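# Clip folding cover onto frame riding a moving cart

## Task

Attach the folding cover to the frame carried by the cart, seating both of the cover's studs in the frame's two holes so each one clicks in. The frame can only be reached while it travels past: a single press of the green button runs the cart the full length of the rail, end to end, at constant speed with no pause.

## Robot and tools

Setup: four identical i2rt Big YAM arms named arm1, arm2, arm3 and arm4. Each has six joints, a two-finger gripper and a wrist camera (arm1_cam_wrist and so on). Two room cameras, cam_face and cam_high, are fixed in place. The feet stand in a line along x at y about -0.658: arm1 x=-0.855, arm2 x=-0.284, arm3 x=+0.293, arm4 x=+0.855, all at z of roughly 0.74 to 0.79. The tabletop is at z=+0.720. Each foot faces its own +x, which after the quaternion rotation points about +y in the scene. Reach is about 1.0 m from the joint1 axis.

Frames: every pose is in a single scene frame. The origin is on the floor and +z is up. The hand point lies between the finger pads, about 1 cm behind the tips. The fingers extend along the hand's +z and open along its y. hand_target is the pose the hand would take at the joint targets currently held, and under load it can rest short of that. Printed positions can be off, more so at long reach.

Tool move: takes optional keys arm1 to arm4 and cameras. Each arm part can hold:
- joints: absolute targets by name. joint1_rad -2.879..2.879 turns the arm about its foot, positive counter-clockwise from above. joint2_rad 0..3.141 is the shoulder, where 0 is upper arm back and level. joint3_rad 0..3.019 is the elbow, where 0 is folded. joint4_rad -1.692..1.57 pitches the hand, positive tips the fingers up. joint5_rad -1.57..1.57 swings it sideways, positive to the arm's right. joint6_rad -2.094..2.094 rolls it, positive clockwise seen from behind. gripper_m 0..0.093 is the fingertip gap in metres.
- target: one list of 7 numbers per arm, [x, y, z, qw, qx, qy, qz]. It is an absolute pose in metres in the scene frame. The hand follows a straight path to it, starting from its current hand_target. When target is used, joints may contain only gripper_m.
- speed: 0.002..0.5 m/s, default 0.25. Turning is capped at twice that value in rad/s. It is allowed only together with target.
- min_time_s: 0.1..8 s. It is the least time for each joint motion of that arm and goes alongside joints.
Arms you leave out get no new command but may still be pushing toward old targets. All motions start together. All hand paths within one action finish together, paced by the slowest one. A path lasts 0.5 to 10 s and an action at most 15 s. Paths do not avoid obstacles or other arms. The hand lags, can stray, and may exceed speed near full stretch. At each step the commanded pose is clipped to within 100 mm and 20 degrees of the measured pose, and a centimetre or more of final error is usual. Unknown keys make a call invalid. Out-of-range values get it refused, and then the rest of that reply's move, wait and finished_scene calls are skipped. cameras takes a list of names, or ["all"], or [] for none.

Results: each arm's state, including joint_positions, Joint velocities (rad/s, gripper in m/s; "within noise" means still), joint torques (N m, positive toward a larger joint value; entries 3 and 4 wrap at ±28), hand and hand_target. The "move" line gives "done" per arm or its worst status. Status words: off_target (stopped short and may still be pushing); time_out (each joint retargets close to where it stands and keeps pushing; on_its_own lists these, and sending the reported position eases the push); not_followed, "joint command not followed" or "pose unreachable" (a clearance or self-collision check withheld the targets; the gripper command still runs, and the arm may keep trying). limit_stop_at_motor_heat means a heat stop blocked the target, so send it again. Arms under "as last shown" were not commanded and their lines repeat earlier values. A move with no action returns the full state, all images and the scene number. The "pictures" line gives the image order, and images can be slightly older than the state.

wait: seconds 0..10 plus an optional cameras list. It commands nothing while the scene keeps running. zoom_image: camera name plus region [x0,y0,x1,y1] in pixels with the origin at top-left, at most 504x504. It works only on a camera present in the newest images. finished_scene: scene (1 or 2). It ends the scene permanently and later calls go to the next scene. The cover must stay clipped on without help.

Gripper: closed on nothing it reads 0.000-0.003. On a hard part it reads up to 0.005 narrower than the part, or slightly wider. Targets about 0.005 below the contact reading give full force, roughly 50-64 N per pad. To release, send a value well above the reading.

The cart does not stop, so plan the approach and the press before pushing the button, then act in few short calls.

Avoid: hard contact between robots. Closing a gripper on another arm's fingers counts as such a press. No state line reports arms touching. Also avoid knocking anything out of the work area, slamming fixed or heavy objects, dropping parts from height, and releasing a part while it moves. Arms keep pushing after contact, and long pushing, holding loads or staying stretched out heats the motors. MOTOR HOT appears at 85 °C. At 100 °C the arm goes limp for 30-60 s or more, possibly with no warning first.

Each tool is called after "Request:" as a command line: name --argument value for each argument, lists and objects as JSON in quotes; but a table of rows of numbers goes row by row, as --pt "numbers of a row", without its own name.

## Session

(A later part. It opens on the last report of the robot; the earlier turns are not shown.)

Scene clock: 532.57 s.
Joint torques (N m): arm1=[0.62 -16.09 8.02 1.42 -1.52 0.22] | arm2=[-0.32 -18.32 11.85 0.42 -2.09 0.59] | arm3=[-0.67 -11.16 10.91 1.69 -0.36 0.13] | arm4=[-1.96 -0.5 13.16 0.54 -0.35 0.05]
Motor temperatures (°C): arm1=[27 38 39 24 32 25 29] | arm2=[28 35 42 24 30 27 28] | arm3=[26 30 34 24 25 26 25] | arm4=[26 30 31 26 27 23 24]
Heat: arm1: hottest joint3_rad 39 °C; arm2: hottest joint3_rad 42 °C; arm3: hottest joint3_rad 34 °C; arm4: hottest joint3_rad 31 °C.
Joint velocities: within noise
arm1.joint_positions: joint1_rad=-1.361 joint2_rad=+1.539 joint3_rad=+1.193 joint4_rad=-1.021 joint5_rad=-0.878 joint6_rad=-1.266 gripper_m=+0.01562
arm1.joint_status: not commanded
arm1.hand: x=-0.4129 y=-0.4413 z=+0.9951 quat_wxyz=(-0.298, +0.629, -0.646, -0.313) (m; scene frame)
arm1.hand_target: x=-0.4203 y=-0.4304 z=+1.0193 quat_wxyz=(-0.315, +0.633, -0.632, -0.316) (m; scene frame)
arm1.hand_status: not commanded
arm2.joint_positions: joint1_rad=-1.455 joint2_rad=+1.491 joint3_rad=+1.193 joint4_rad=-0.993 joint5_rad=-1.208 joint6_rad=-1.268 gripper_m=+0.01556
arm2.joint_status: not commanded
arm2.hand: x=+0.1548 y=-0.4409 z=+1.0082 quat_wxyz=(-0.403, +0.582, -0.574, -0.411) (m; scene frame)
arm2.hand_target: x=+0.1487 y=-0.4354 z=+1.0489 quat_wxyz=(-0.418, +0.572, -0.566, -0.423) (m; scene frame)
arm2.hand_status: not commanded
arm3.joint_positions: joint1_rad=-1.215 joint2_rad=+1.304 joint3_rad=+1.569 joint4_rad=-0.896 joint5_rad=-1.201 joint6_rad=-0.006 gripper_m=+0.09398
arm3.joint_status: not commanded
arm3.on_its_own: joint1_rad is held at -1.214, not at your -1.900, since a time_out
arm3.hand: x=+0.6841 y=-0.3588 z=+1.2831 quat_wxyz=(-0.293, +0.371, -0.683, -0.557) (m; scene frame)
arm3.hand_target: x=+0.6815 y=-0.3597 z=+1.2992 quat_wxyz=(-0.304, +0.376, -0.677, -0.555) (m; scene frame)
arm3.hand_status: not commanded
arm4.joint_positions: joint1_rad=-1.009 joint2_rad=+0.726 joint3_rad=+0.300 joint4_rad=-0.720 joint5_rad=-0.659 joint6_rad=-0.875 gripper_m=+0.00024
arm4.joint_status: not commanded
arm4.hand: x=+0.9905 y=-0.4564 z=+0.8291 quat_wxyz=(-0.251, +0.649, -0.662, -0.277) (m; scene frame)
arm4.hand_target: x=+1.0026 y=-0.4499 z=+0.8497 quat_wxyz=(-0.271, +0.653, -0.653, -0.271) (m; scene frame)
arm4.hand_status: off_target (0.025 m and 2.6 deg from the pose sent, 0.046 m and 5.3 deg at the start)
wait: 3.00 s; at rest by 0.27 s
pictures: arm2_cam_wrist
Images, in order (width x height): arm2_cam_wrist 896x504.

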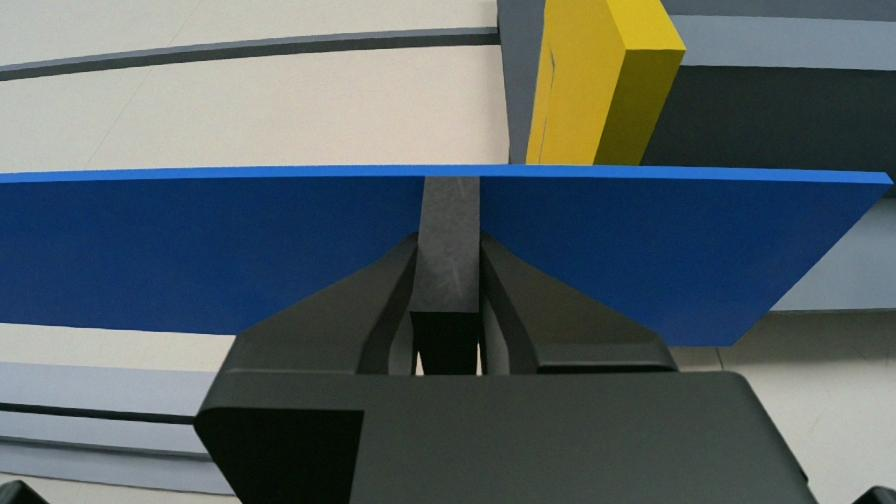

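Request:
wait --seconds 10 --cameras '["cam_high"]'

Request:
wait --seconds 10

Request:
wait --seconds 10 --cameras '["cam_high"]'

Scene clock: 558.00 s.
Joint torques (N m): arm1=[0.5 -16.26 7.97 1.43 -1.52 0.2] | arm2=[-0.38 -18.32 11.86 0.39 -2.08 0.61] | arm3=[-1.14 -11.93 10.47 1.65 -0.31 0.08] | arm4=[-2.02 -0.5 13.16 0.54 -0.35 0.05]
Motor temperatures (°C): arm1=[27 36 39 24 32 25 29] | arm2=[28 33 41 24 31 27 28] | arm3=[26 30 34 24 25 26 25] | arm4=[26 30 34 26 27 23 24]
Heat: arm1: hottest joint3_rad 39 °C; arm2: hottest joint3_rad 41 °C; arm3: hottest joint3_rad 34 °C; arm4: hottest joint3_rad 34 °C.
Joint velocities: within noise
arm1.joint_positions: joint1_rad=-1.361 joint2_rad=+1.539 joint3_rad=+1.193 joint4_rad=-1.021 joint5_rad=-0.878 joint6_rad=-1.266 gripper_m=+0.01562
arm1.joint_status: not commanded
arm1.hand: x=-0.4129 y=-0.4413 z=+0.9951 quat_wxyz=(-0.298, +0.629, -0.646, -0.313) (m; scene frame)
arm1.hand_target: x=-0.4203 y=-0.4304 z=+1.0193 quat_wxyz=(-0.315, +0.633, -0.632, -0.316) (m; scene frame)
arm1.hand_status: not commanded
arm2.joint_positions: joint1_rad=-1.455 joint2_rad=+1.491 joint3_rad=+1.193 joint4_rad=-0.993 joint5_rad=-1.208 joint6_rad=-1.268 gripper_m=+0.01556
arm2.joint_status: not commanded
arm2.hand: x=+0.1548 y=-0.4409 z=+1.0082 quat_wxyz=(-0.403, +0.582, -0.574, -0.411) (m; scene frame)
arm2.hand_target: x=+0.1487 y=-0.4354 z=+1.0489 quat_wxyz=(-0.418, +0.572, -0.566, -0.423) (m; scene frame)
arm2.hand_status: not commanded
arm3.joint_positions: joint1_rad=-1.215 joint2_rad=+1.304 joint3_rad=+1.569 joint4_rad=-0.896 joint5_rad=-1.201 joint6_rad=-0.006 gripper_m=+0.09398
arm3.joint_status: not commanded
arm3.on_its_own: joint1_rad is held at -1.214, not at your -1.900, since a time_out
arm3.hand: x=+0.6841 y=-0.3588 z=+1.2831 quat_wxyz=(-0.293, +0.371, -0.683, -0.557) (m; scene frame)
arm3.hand_target: x=+0.6815 y=-0.3597 z=+1.2992 quat_wxyz=(-0.304, +0.376, -0.677, -0.555) (m; scene frame)
arm3.hand_status: not commanded
arm4.joint_positions: joint1_rad=-1.009 joint2_rad=+0.726 joint3_rad=+0.300 joint4_rad=-0.720 joint5_rad=-0.659 joint6_rad=-0.875 gripper_m=+0.00024
arm4.joint_status: not commanded
arm4.hand: x=+0.9905 y=-0.4564 z=+0.8291 quat_wxyz=(-0.251, +0.649, -0.662, -0.277) (m; scene frame)
arm4.hand_target: x=+1.0026 y=-0.4499 z=+0.8497 quat_wxyz=(-0.271, +0.653, -0.653, -0.271) (m; scene frame)
arm4.hand_status: off_target (0.025 m and 2.6 deg from the pose sent, 0.046 m and 5.3 deg at the start)
wait: 10.00 s; at rest from the start
pictures: cam_high
Images, in order (width x height): cam_high 896x504.

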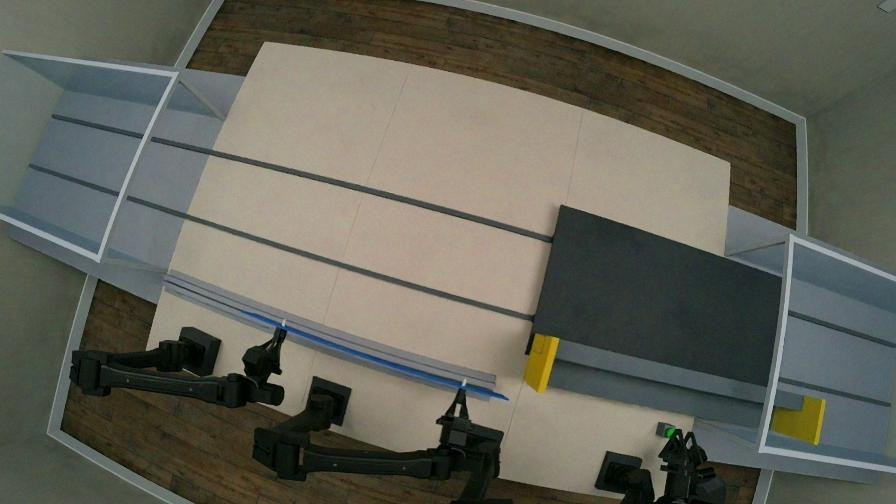

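Scene clock: 568.00 s.
Joint torques (N m): arm1=[0.32 -16.09 7.98 1.36 -1.51 0.21] | arm2=[-0.5 -18.37 11.86 0.39 -2.09 0.6] | arm3=[-0.5 -11.05 10.61 1.35 -0.37 0.12] | arm4=[-1.96 -0.56 13.15 0.54 -0.36 0.05]
Motor temperatures (°C): arm1=[27 35 39 24 32 25 29] | arm2=[28 33 41 24 31 27 28] | arm3=[26 30 34 24 25 26 25] | arm4=[26 30 34 26 27 23 24]
Heat: arm1: hottest joint3_rad 39 °C; arm2: hottest joint3_rad 41 °C; arm3: hottest joint3_rad 34 °C; arm4: hottest joint3_rad 34 °C.
Joint velocities: within noise
arm1.joint_positions: joint1_rad=-1.361 joint2_rad=+1.539 joint3_rad=+1.193 joint4_rad=-1.021 joint5_rad=-0.878 joint6_rad=-1.266 gripper_m=+0.01562
arm1.joint_status: not commanded
arm1.hand: x=-0.4129 y=-0.4413 z=+0.9951 quat_wxyz=(-0.298, +0.629, -0.646, -0.313) (m; scene frame)
arm1.hand_target: x=-0.4203 y=-0.4304 z=+1.0193 quat_wxyz=(-0.315, +0.633, -0.632, -0.316) (m; scene frame)
arm1.hand_status: not commanded
arm2.joint_positions: joint1_rad=-1.455 joint2_rad=+1.491 joint3_rad=+1.193 joint4_rad=-0.993 joint5_rad=-1.208 joint6_rad=-1.268 gripper_m=+0.01556
arm2.joint_status: not commanded
arm2.hand: x=+0.1548 y=-0.4409 z=+1.0082 quat_wxyz=(-0.403, +0.582, -0.574, -0.411) (m; scene frame)
arm2.hand_target: x=+0.1487 y=-0.4354 z=+1.0489 quat_wxyz=(-0.418, +0.572, -0.566, -0.423) (m; scene frame)
arm2.hand_status: not commanded
arm3.joint_positions: joint1_rad=-1.215 joint2_rad=+1.304 joint3_rad=+1.569 joint4_rad=-0.896 joint5_rad=-1.201 joint6_rad=-0.006 gripper_m=+0.09398
arm3.joint_status: not commanded
arm3.on_its_own: joint1_rad is held at -1.214, not at your -1.900, since a time_out
arm3.hand: x=+0.6841 y=-0.3588 z=+1.2831 quat_wxyz=(-0.293, +0.371, -0.683, -0.557) (m; scene frame)
arm3.hand_target: x=+0.6815 y=-0.3597 z=+1.2992 quat_wxyz=(-0.304, +0.376, -0.677, -0.555) (m; scene frame)
arm3.hand_status: not commanded
arm4.joint_positions: joint1_rad=-1.009 joint2_rad=+0.726 joint3_rad=+0.300 joint4_rad=-0.720 joint5_rad=-0.659 joint6_rad=-0.875 gripper_m=+0.00024
arm4.joint_status: not commanded
arm4.hand: x=+0.9905 y=-0.4564 z=+0.8291 quat_wxyz=(-0.251, +0.649, -0.662, -0.277) (m; scene frame)
arm4.hand_target: x=+1.0026 y=-0.4499 z=+0.8497 quat_wxyz=(-0.271, +0.653, -0.653, -0.271) (m; scene frame)
arm4.hand_status: off_target (0.025 m and 2.6 deg from the pose sent, 0.046 m and 5.3 deg at the start)
wait: 10.00 s; at rest by 0.27 s
pictures: none

Scene clock: 578.00 s.
Joint torques (N m): arm1=[0.26 -16.15 7.98 1.37 -1.52 0.19] | arm2=[-0.38 -18.43 11.89 0.39 -2.08 0.6] | arm3=[-1.38 -10.52 10.78 1.5 -0.36 0.11] | arm4=[-1.9 -0.56 13.16 0.53 -0.35 0.05]
Motor temperatures (°C): arm1=[27 35 39 24 32 25 29] | arm2=[28 33 41 24 32 27 28] | arm3=[26 30 34 24 25 26 25] | arm4=[26 30 35 26 27 23 24]
Heat: arm1: hottest joint3_rad 39 °C; arm2: hottest joint3_rad 41 °C; arm3: hottest joint3_rad 34 °C; arm4: hottest joint3_rad 35 °C.
Joint velocities: within noise
arm1.joint_positions: joint1_rad=-1.361 joint2_rad=+1.539 joint3_rad=+1.193 joint4_rad=-1.021 joint5_rad=-0.878 joint6_rad=-1.266 gripper_m=+0.01562
arm1.joint_status: not commanded
arm1.hand: x=-0.4129 y=-0.4413 z=+0.9951 quat_wxyz=(-0.298, +0.629, -0.646, -0.313) (m; scene frame)
arm1.hand_target: x=-0.4203 y=-0.4304 z=+1.0193 quat_wxyz=(-0.315, +0.633, -0.632, -0.316) (m; scene frame)
arm1.hand_status: not commanded
arm2.joint_positions: joint1_rad=-1.455 joint2_rad=+1.491 joint3_rad=+1.193 joint4_rad=-0.993 joint5_rad=-1.208 joint6_rad=-1.268 gripper_m=+0.01556
arm2.joint_status: not commanded
arm2.hand: x=+0.1548 y=-0.4409 z=+1.0082 quat_wxyz=(-0.403, +0.582, -0.574, -0.411) (m; scene frame)
arm2.hand_target: x=+0.1487 y=-0.4354 z=+1.0489 quat_wxyz=(-0.418, +0.572, -0.566, -0.423) (m; scene frame)
arm2.hand_status: not commanded
arm3.joint_positions: joint1_rad=-1.215 joint2_rad=+1.304 joint3_rad=+1.569 joint4_rad=-0.896 joint5_rad=-1.201 joint6_rad=-0.006 gripper_m=+0.09398
arm3.joint_status: not commanded
arm3.on_its_own: joint1_rad is held at -1.214, not at your -1.900, since a time_out
arm3.hand: x=+0.6841 y=-0.3588 z=+1.2831 quat_wxyz=(-0.293, +0.371, -0.683, -0.557) (m; scene frame)
arm3.hand_target: x=+0.6815 y=-0.3597 z=+1.2992 quat_wxyz=(-0.304, +0.376, -0.677, -0.555) (m; scene frame)
arm3.hand_status: not commanded
arm4.joint_positions: joint1_rad=-1.009 joint2_rad=+0.726 joint3_rad=+0.300 joint4_rad=-0.720 joint5_rad=-0.659 joint6_rad=-0.875 gripper_m=+0.00024
arm4.joint_status: not commanded
arm4.hand: x=+0.9905 y=-0.4564 z=+0.8291 quat_wxyz=(-0.251, +0.649, -0.662, -0.277) (m; scene frame)
arm4.hand_target: x=+1.0026 y=-0.4499 z=+0.8497 quat_wxyz=(-0.271, +0.653, -0.653, -0.271) (m; scene frame)
arm4.hand_status: off_target (0.025 m and 2.6 deg from the pose sent, 0.046 m and 5.3 deg at the start)
wait: 10.00 s; at rest by 0.27 s
pictures: cam_high
Images, in order (width x height): cam_high 896x504.

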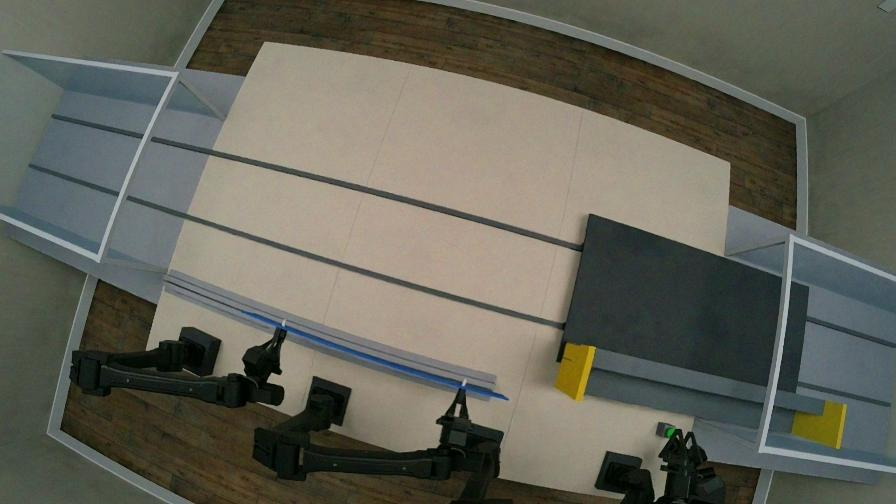

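Request:
wait --seconds 10

Request:
wait --seconds 10

Request:
wait --seconds 10

Request:
wait --seconds 10

Request:
wait --seconds 10

Request:
wait --seconds 10 --cameras '["cam_high"]'

Request:
wait --seconds 8 --cameras '["cam_high", "arm4_cam_wrist"]'

Scene clock: 596.43 s.
Joint torques (N m): arm1=[0.21 -16.09 7.91 1.35 -1.49 0.2] | arm2=[-0.32 -18.49 11.84 0.42 -2.08 0.59] | arm3=[-1.44 -10.11 10.59 1.48 -0.37 0.09] | arm4=[-1.96 -0.5 13.16 0.54 -0.36 0.05]
Motor temperatures (°C): arm1=[27 34 39 24 33 25 29] | arm2=[28 32 41 24 32 27 28] | arm3=[26 30 34 24 25 26 25] | arm4=[26 30 36 26 27 23 24]
Heat: arm1: hottest joint3_rad 39 °C; arm2: hottest joint3_rad 41 °C; arm3: hottest joint3_rad 34 °C; arm4: hottest joint3_rad 36 °C.
Joint velocities: within noise
arm1.joint_positions: joint1_rad=-1.361 joint2_rad=+1.539 joint3_rad=+1.193 joint4_rad=-1.021 joint5_rad=-0.878 joint6_rad=-1.266 gripper_m=+0.01562
arm1.joint_status: not commanded
arm1.hand: x=-0.4129 y=-0.4413 z=+0.9951 quat_wxyz=(-0.298, +0.629, -0.646, -0.313) (m; scene frame)
arm1.hand_target: x=-0.4203 y=-0.4304 z=+1.0193 quat_wxyz=(-0.315, +0.633, -0.632, -0.316) (m; scene frame)
arm1.hand_status: not commanded
arm2.joint_positions: joint1_rad=-1.455 joint2_rad=+1.491 joint3_rad=+1.193 joint4_rad=-0.993 joint5_rad=-1.208 joint6_rad=-1.268 gripper_m=+0.01556
arm2.joint_status: not commanded
arm2.hand: x=+0.1548 y=-0.4409 z=+1.0082 quat_wxyz=(-0.403, +0.582, -0.574, -0.411) (m; scene frame)
arm2.hand_target: x=+0.1487 y=-0.4354 z=+1.0489 quat_wxyz=(-0.418, +0.572, -0.566, -0.423) (m; scene frame)
arm2.hand_status: not commanded
arm3.joint_positions: joint1_rad=-1.215 joint2_rad=+1.304 joint3_rad=+1.569 joint4_rad=-0.896 joint5_rad=-1.201 joint6_rad=-0.006 gripper_m=+0.09398
arm3.joint_status: not commanded
arm3.on_its_own: joint1_rad is held at -1.214, not at your -1.900, since a time_out
arm3.hand: x=+0.6841 y=-0.3588 z=+1.2831 quat_wxyz=(-0.293, +0.371, -0.683, -0.557) (m; scene frame)
arm3.hand_target: x=+0.6815 y=-0.3597 z=+1.2992 quat_wxyz=(-0.304, +0.376, -0.677, -0.555) (m; scene frame)
arm3.hand_status: not commanded
arm4.joint_positions: joint1_rad=-1.009 joint2_rad=+0.726 joint3_rad=+0.300 joint4_rad=-0.720 joint5_rad=-0.659 joint6_rad=-0.875 gripper_m=+0.00024
arm4.joint_status: not commanded
arm4.hand: x=+0.9905 y=-0.4564 z=+0.8291 quat_wxyz=(-0.251, +0.649, -0.662, -0.277) (m; scene frame)
arm4.hand_target: x=+1.0026 y=-0.4499 z=+0.8497 quat_wxyz=(-0.271, +0.653, -0.653, -0.271) (m; scene frame)
arm4.hand_status: off_target (0.025 m and 2.6 deg from the pose sent, 0.046 m and 5.3 deg at the start)
wait: 10.00 s; at rest from the start
pictures: none

Scene clock: 606.43 s.
Joint torques (N m): arm1=[0.26 -15.97 8.01 1.47 -1.5 0.2] | arm2=[-0.26 -18.55 11.88 0.4 -2.08 0.59] | arm3=[-1.03 -10.64 10.41 1.51 -0.27 0.08] | arm4=[-1.96 -0.56 13.16 0.54 -0.36 0.05]
Motor temperatures (°C): arm1=[27 34 39 24 33 25 29] | arm2=[28 32 41 24 32 27 28] | arm3=[26 30 34 24 25 26 25] | arm4=[26 30 36 26 27 23 24]
Heat: arm1: hottest joint3_rad 39 °C; arm2: hottest joint3_rad 41 °C; arm3: hottest joint3_rad 34 °C; arm4: hottest joint3_rad 36 °C.
Joint velocities: within noise
arm1.joint_positions: joint1_rad=-1.361 joint2_rad=+1.539 joint3_rad=+1.193 joint4_rad=-1.021 joint5_rad=-0.878 joint6_rad=-1.266 gripper_m=+0.01562
arm1.joint_status: not commanded
arm1.hand: x=-0.4129 y=-0.4413 z=+0.9951 quat_wxyz=(-0.298, +0.629, -0.646, -0.313) (m; scene frame)
arm1.hand_target: x=-0.4203 y=-0.4304 z=+1.0193 quat_wxyz=(-0.315, +0.633, -0.632, -0.316) (m; scene frame)
arm1.hand_status: not commanded
arm2.joint_positions: joint1_rad=-1.455 joint2_rad=+1.491 joint3_rad=+1.193 joint4_rad=-0.993 joint5_rad=-1.208 joint6_rad=-1.268 gripper_m=+0.01556
arm2.joint_status: not commanded
arm2.hand: x=+0.1548 y=-0.4409 z=+1.0082 quat_wxyz=(-0.403, +0.582, -0.574, -0.411) (m; scene frame)
arm2.hand_target: x=+0.1487 y=-0.4354 z=+1.0489 quat_wxyz=(-0.418, +0.572, -0.566, -0.423) (m; scene frame)
arm2.hand_status: not commanded
arm3.joint_positions: joint1_rad=-1.215 joint2_rad=+1.304 joint3_rad=+1.569 joint4_rad=-0.896 joint5_rad=-1.201 joint6_rad=-0.006 gripper_m=+0.09398
arm3.joint_status: not commanded
arm3.on_its_own: joint1_rad is held at -1.214, not at your -1.900, since a time_out
arm3.hand: x=+0.6841 y=-0.3588 z=+1.2831 quat_wxyz=(-0.293, +0.371, -0.683, -0.557) (m; scene frame)
arm3.hand_target: x=+0.6815 y=-0.3597 z=+1.2992 quat_wxyz=(-0.304, +0.376, -0.677, -0.555) (m; scene frame)
arm3.hand_status: not commanded
arm4.joint_positions: joint1_rad=-1.009 joint2_rad=+0.726 joint3_rad=+0.300 joint4_rad=-0.720 joint5_rad=-0.659 joint6_rad=-0.875 gripper_m=+0.00024
arm4.joint_status: not commanded
arm4.hand: x=+0.9905 y=-0.4564 z=+0.8291 quat_wxyz=(-0.251, +0.649, -0.662, -0.277) (m; scene frame)
arm4.hand_target: x=+1.0026 y=-0.4499 z=+0.8497 quat_wxyz=(-0.271, +0.653, -0.653, -0.271) (m; scene frame)
arm4.hand_status: off_target (0.025 m and 2.6 deg from the pose sent, 0.046 m and 5.3 deg at the start)
wait: 10.00 s; at rest by 0.27 s
pictures: none

Scene clock: 616.43 s.
Joint torques (N m): arm1=[0.67 -16.21 7.98 1.47 -1.52 0.19] | arm2=[-0.32 -18.37 11.88 0.4 -2.09 0.59] | arm3=[-1.26 -10.34 10.44 1.4 -0.35 0.09] | arm4=[-1.9 -0.56 13.15 0.55 -0.35 0.05]
Motor temperatures (°C): arm1=[27 33 39 24 33 25 29] | arm2=[28 32 41 24 33 27 28] | arm3=[26 30 34 24 25 26 25] | arm4=[26 30 36 26 27 23 24]
Heat: arm1: hottest joint3_rad 39 °C; arm2: hottest joint3_rad 41 °C; arm3: hottest joint3_rad 34 °C; arm4: hottest joint3_rad 36 °C.
Joint velocities: within noise
arm1.joint_positions: joint1_rad=-1.361 joint2_rad=+1.539 joint3_rad=+1.193 joint4_rad=-1.021 joint5_rad=-0.878 joint6_rad=-1.266 gripper_m=+0.01562
arm1.joint_status: not commanded
arm1.hand: x=-0.4129 y=-0.4413 z=+0.9951 quat_wxyz=(-0.298, +0.629, -0.646, -0.313) (m; scene frame)
arm1.hand_target: x=-0.4203 y=-0.4304 z=+1.0193 quat_wxyz=(-0.315, +0.633, -0.632, -0.316) (m; scene frame)
arm1.hand_status: not commanded
arm2.joint_positions: joint1_rad=-1.455 joint2_rad=+1.491 joint3_rad=+1.193 joint4_rad=-0.993 joint5_rad=-1.208 joint6_rad=-1.268 gripper_m=+0.01556
arm2.joint_status: not commanded
arm2.hand: x=+0.1548 y=-0.4409 z=+1.0082 quat_wxyz=(-0.403, +0.582, -0.574, -0.411) (m; scene frame)
arm2.hand_target: x=+0.1487 y=-0.4354 z=+1.0489 quat_wxyz=(-0.418, +0.572, -0.566, -0.423) (m; scene frame)
arm2.hand_status: not commanded
arm3.joint_positions: joint1_rad=-1.215 joint2_rad=+1.304 joint3_rad=+1.569 joint4_rad=-0.896 joint5_rad=-1.201 joint6_rad=-0.006 gripper_m=+0.09398
arm3.joint_status: not commanded
arm3.on_its_own: joint1_rad is held at -1.214, not at your -1.900, since a time_out
arm3.hand: x=+0.6841 y=-0.3588 z=+1.2831 quat_wxyz=(-0.293, +0.371, -0.683, -0.557) (m; scene frame)
arm3.hand_target: x=+0.6815 y=-0.3597 z=+1.2992 quat_wxyz=(-0.304, +0.376, -0.677, -0.555) (m; scene frame)
arm3.hand_status: not commanded
arm4.joint_positions: joint1_rad=-1.009 joint2_rad=+0.726 joint3_rad=+0.300 joint4_rad=-0.720 joint5_rad=-0.659 joint6_rad=-0.875 gripper_m=+0.00024
arm4.joint_status: not commanded
arm4.hand: x=+0.9905 y=-0.4564 z=+0.8291 quat_wxyz=(-0.251, +0.649, -0.662, -0.277) (m; scene frame)
arm4.hand_target: x=+1.0026 y=-0.4499 z=+0.8497 quat_wxyz=(-0.271, +0.653, -0.653, -0.271) (m; scene frame)
arm4.hand_status: off_target (0.025 m and 2.6 deg from the pose sent, 0.046 m and 5.3 deg at the start)
wait: 10.00 s; at rest by 0.27 s
pictures: none

Scene clock: 626.43 s.
Joint torques (N m): arm1=[0.26 -16.21 8.06 1.32 -1.5 0.2] | arm2=[-0.38 -18.37 11.84 0.42 -2.08 0.59] | arm3=[-0.67 -10.29 10.5 1.4 -0.37 0.1] | arm4=[-1.96 -0.56 13.14 0.54 -0.35 0.05]
Motor temperatures (°C): arm1=[27 33 39 24 33 25 29] | arm2=[28 32 41 24 33 27 28] | arm3=[26 30 34 24 25 26 25] | arm4=[26 30 36 26 27 23 24]
Heat: arm1: hottest joint3_rad 39 °C; arm2: hottest joint3_rad 41 °C; arm3: hottest joint3_rad 34 °C; arm4: hottest joint3_rad 36 °C.
Joint velocities: within noise
arm1.joint_positions: joint1_rad=-1.361 joint2_rad=+1.539 joint3_rad=+1.193 joint4_rad=-1.021 joint5_rad=-0.878 joint6_rad=-1.266 gripper_m=+0.01562
arm1.joint_status: not commanded
arm1.hand: x=-0.4129 y=-0.4413 z=+0.9951 quat_wxyz=(-0.298, +0.629, -0.646, -0.313) (m; scene frame)
arm1.hand_target: x=-0.4203 y=-0.4304 z=+1.0193 quat_wxyz=(-0.315, +0.633, -0.632, -0.316) (m; scene frame)
arm1.hand_status: not commanded
arm2.joint_positions: joint1_rad=-1.455 joint2_rad=+1.491 joint3_rad=+1.193 joint4_rad=-0.993 joint5_rad=-1.208 joint6_rad=-1.268 gripper_m=+0.01556
arm2.joint_status: not commanded
arm2.hand: x=+0.1548 y=-0.4409 z=+1.0082 quat_wxyz=(-0.403, +0.582, -0.574, -0.411) (m; scene frame)
arm2.hand_target: x=+0.1487 y=-0.4354 z=+1.0489 quat_wxyz=(-0.418, +0.572, -0.566, -0.423) (m; scene frame)
arm2.hand_status: not commanded
arm3.joint_positions: joint1_rad=-1.215 joint2_rad=+1.304 joint3_rad=+1.569 joint4_rad=-0.896 joint5_rad=-1.201 joint6_rad=-0.006 gripper_m=+0.09398
arm3.joint_status: not commanded
arm3.on_its_own: joint1_rad is held at -1.214, not at your -1.900, since a time_out
arm3.hand: x=+0.6841 y=-0.3588 z=+1.2831 quat_wxyz=(-0.293, +0.371, -0.683, -0.557) (m; scene frame)
arm3.hand_target: x=+0.6815 y=-0.3597 z=+1.2992 quat_wxyz=(-0.304, +0.376, -0.677, -0.555) (m; scene frame)
arm3.hand_status: not commanded
arm4.joint_positions: joint1_rad=-1.009 joint2_rad=+0.726 joint3_rad=+0.300 joint4_rad=-0.720 joint5_rad=-0.659 joint6_rad=-0.875 gripper_m=+0.00024
arm4.joint_status: not commanded
arm4.hand: x=+0.9905 y=-0.4564 z=+0.8291 quat_wxyz=(-0.251, +0.649, -0.662, -0.277) (m; scene frame)
arm4.hand_target: x=+1.0026 y=-0.4499 z=+0.8497 quat_wxyz=(-0.271, +0.653, -0.653, -0.271) (m; scene frame)
arm4.hand_status: off_target (0.025 m and 2.6 deg from the pose sent, 0.046 m and 5.3 deg at the start)
wait: 10.00 s; at rest by 0.27 s
pictures: none

Scene clock: 636.43 s.
Joint torques (N m): arm1=[0.32 -16.26 7.91 1.42 -1.52 0.21] | arm2=[-0.32 -18.43 11.88 0.38 -2.09 0.6] | arm3=[-0.67 -10.34 10.44 1.66 -0.36 0.07] | arm4=[-1.96 -0.56 13.16 0.54 -0.35 0.05]
Motor temperatures (°C): arm1=[27 33 39 24 33 25 29] | arm2=[28 32 41 24 33 27 28] | arm3=[26 30 34 24 25 26 25] | arm4=[26 30 36 26 27 23 24]
Heat: arm1: hottest joint3_rad 39 °C; arm2: hottest joint3_rad 41 °C; arm3: hottest joint3_rad 34 °C; arm4: hottest joint3_rad 36 °C.
Joint velocities: within noise
arm1.joint_positions: joint1_rad=-1.361 joint2_rad=+1.539 joint3_rad=+1.193 joint4_rad=-1.021 joint5_rad=-0.878 joint6_rad=-1.266 gripper_m=+0.01562
arm1.joint_status: not commanded
arm1.hand: x=-0.4129 y=-0.4413 z=+0.9951 quat_wxyz=(-0.298, +0.629, -0.646, -0.313) (m; scene frame)
arm1.hand_target: x=-0.4203 y=-0.4304 z=+1.0193 quat_wxyz=(-0.315, +0.633, -0.632, -0.316) (m; scene frame)
arm1.hand_status: not commanded
arm2.joint_positions: joint1_rad=-1.455 joint2_rad=+1.491 joint3_rad=+1.193 joint4_rad=-0.993 joint5_rad=-1.208 joint6_rad=-1.268 gripper_m=+0.01556
arm2.joint_status: not commanded
arm2.hand: x=+0.1548 y=-0.4409 z=+1.0082 quat_wxyz=(-0.403, +0.582, -0.574, -0.411) (m; scene frame)
arm2.hand_target: x=+0.1487 y=-0.4354 z=+1.0489 quat_wxyz=(-0.418, +0.572, -0.566, -0.423) (m; scene frame)
arm2.hand_status: not commanded
arm3.joint_positions: joint1_rad=-1.215 joint2_rad=+1.304 joint3_rad=+1.569 joint4_rad=-0.896 joint5_rad=-1.201 joint6_rad=-0.006 gripper_m=+0.09398
arm3.joint_status: not commanded
arm3.on_its_own: joint1_rad is held at -1.214, not at your -1.900, since a time_out
arm3.hand: x=+0.6841 y=-0.3588 z=+1.2831 quat_wxyz=(-0.293, +0.371, -0.683, -0.557) (m; scene frame)
arm3.hand_target: x=+0.6815 y=-0.3597 z=+1.2992 quat_wxyz=(-0.304, +0.376, -0.677, -0.555) (m; scene frame)
arm3.hand_status: not commanded
arm4.joint_positions: joint1_rad=-1.009 joint2_rad=+0.726 joint3_rad=+0.300 joint4_rad=-0.720 joint5_rad=-0.659 joint6_rad=-0.875 gripper_m=+0.00024
arm4.joint_status: not commanded
arm4.hand: x=+0.9905 y=-0.4564 z=+0.8291 quat_wxyz=(-0.251, +0.649, -0.662, -0.277) (m; scene frame)
arm4.hand_target: x=+1.0026 y=-0.4499 z=+0.8497 quat_wxyz=(-0.271, +0.653, -0.653, -0.271) (m; scene frame)
arm4.hand_status: off_target (0.025 m and 2.6 deg from the pose sent, 0.046 m and 5.3 deg at the start)
wait: 10.00 s; at rest by 0.27 s
pictures: none

Scene clock: 646.43 s.
Joint torques (N m): arm1=[0.32 -16.26 7.95 1.35 -1.51 0.24] | arm2=[-0.32 -18.43 11.85 0.39 -2.09 0.59] | arm3=[-1.08 -10.17 10.52 1.74 -0.36 0.12] | arm4=[-1.96 -0.56 13.15 0.53 -0.36 0.05]
Motor temperatures (°C): arm1=[27 33 39 24 33 25 29] | arm2=[28 32 41 24 33 27 28] | arm3=[26 30 34 24 25 26 25] | arm4=[26 30 36 26 27 23 24]
Heat: arm1: hottest joint3_rad 39 °C; arm2: hottest joint3_rad 41 °C; arm3: hottest joint3_rad 34 °C; arm4: hottest joint3_rad 36 °C.
Joint velocities: within noise
arm1.joint_positions: joint1_rad=-1.361 joint2_rad=+1.539 joint3_rad=+1.193 joint4_rad=-1.021 joint5_rad=-0.878 joint6_rad=-1.266 gripper_m=+0.01562
arm1.joint_status: not commanded
arm1.hand: x=-0.4129 y=-0.4413 z=+0.9951 quat_wxyz=(-0.298, +0.629, -0.646, -0.313) (m; scene frame)
arm1.hand_target: x=-0.4203 y=-0.4304 z=+1.0193 quat_wxyz=(-0.315, +0.633, -0.632, -0.316) (m; scene frame)
arm1.hand_status: not commanded
arm2.joint_positions: joint1_rad=-1.455 joint2_rad=+1.491 joint3_rad=+1.193 joint4_rad=-0.993 joint5_rad=-1.208 joint6_rad=-1.268 gripper_m=+0.01556
arm2.joint_status: not commanded
arm2.hand: x=+0.1548 y=-0.4409 z=+1.0082 quat_wxyz=(-0.403, +0.582, -0.574, -0.411) (m; scene frame)
arm2.hand_target: x=+0.1487 y=-0.4354 z=+1.0489 quat_wxyz=(-0.418, +0.572, -0.566, -0.423) (m; scene frame)
arm2.hand_status: not commanded
arm3.joint_positions: joint1_rad=-1.215 joint2_rad=+1.304 joint3_rad=+1.569 joint4_rad=-0.896 joint5_rad=-1.201 joint6_rad=-0.006 gripper_m=+0.09398
arm3.joint_status: not commanded
arm3.on_its_own: joint1_rad is held at -1.214, not at your -1.900, since a time_out
arm3.hand: x=+0.6841 y=-0.3588 z=+1.2831 quat_wxyz=(-0.293, +0.371, -0.683, -0.557) (m; scene frame)
arm3.hand_target: x=+0.6815 y=-0.3597 z=+1.2992 quat_wxyz=(-0.304, +0.376, -0.677, -0.555) (m; scene frame)
arm3.hand_status: not commanded
arm4.joint_positions: joint1_rad=-1.009 joint2_rad=+0.726 joint3_rad=+0.300 joint4_rad=-0.720 joint5_rad=-0.659 joint6_rad=-0.875 gripper_m=+0.00024
arm4.joint_status: not commanded
arm4.hand: x=+0.9905 y=-0.4564 z=+0.8291 quat_wxyz=(-0.251, +0.649, -0.662, -0.277) (m; scene frame)
arm4.hand_target: x=+1.0026 y=-0.4499 z=+0.8497 quat_wxyz=(-0.271, +0.653, -0.653, -0.271) (m; scene frame)
arm4.hand_status: off_target (0.025 m and 2.6 deg from the pose sent, 0.046 m and 5.3 deg at the start)
wait: 10.00 s; at rest by 0.27 s
pictures: cam_high
Images, in order (width x height): cam_high 896x504.

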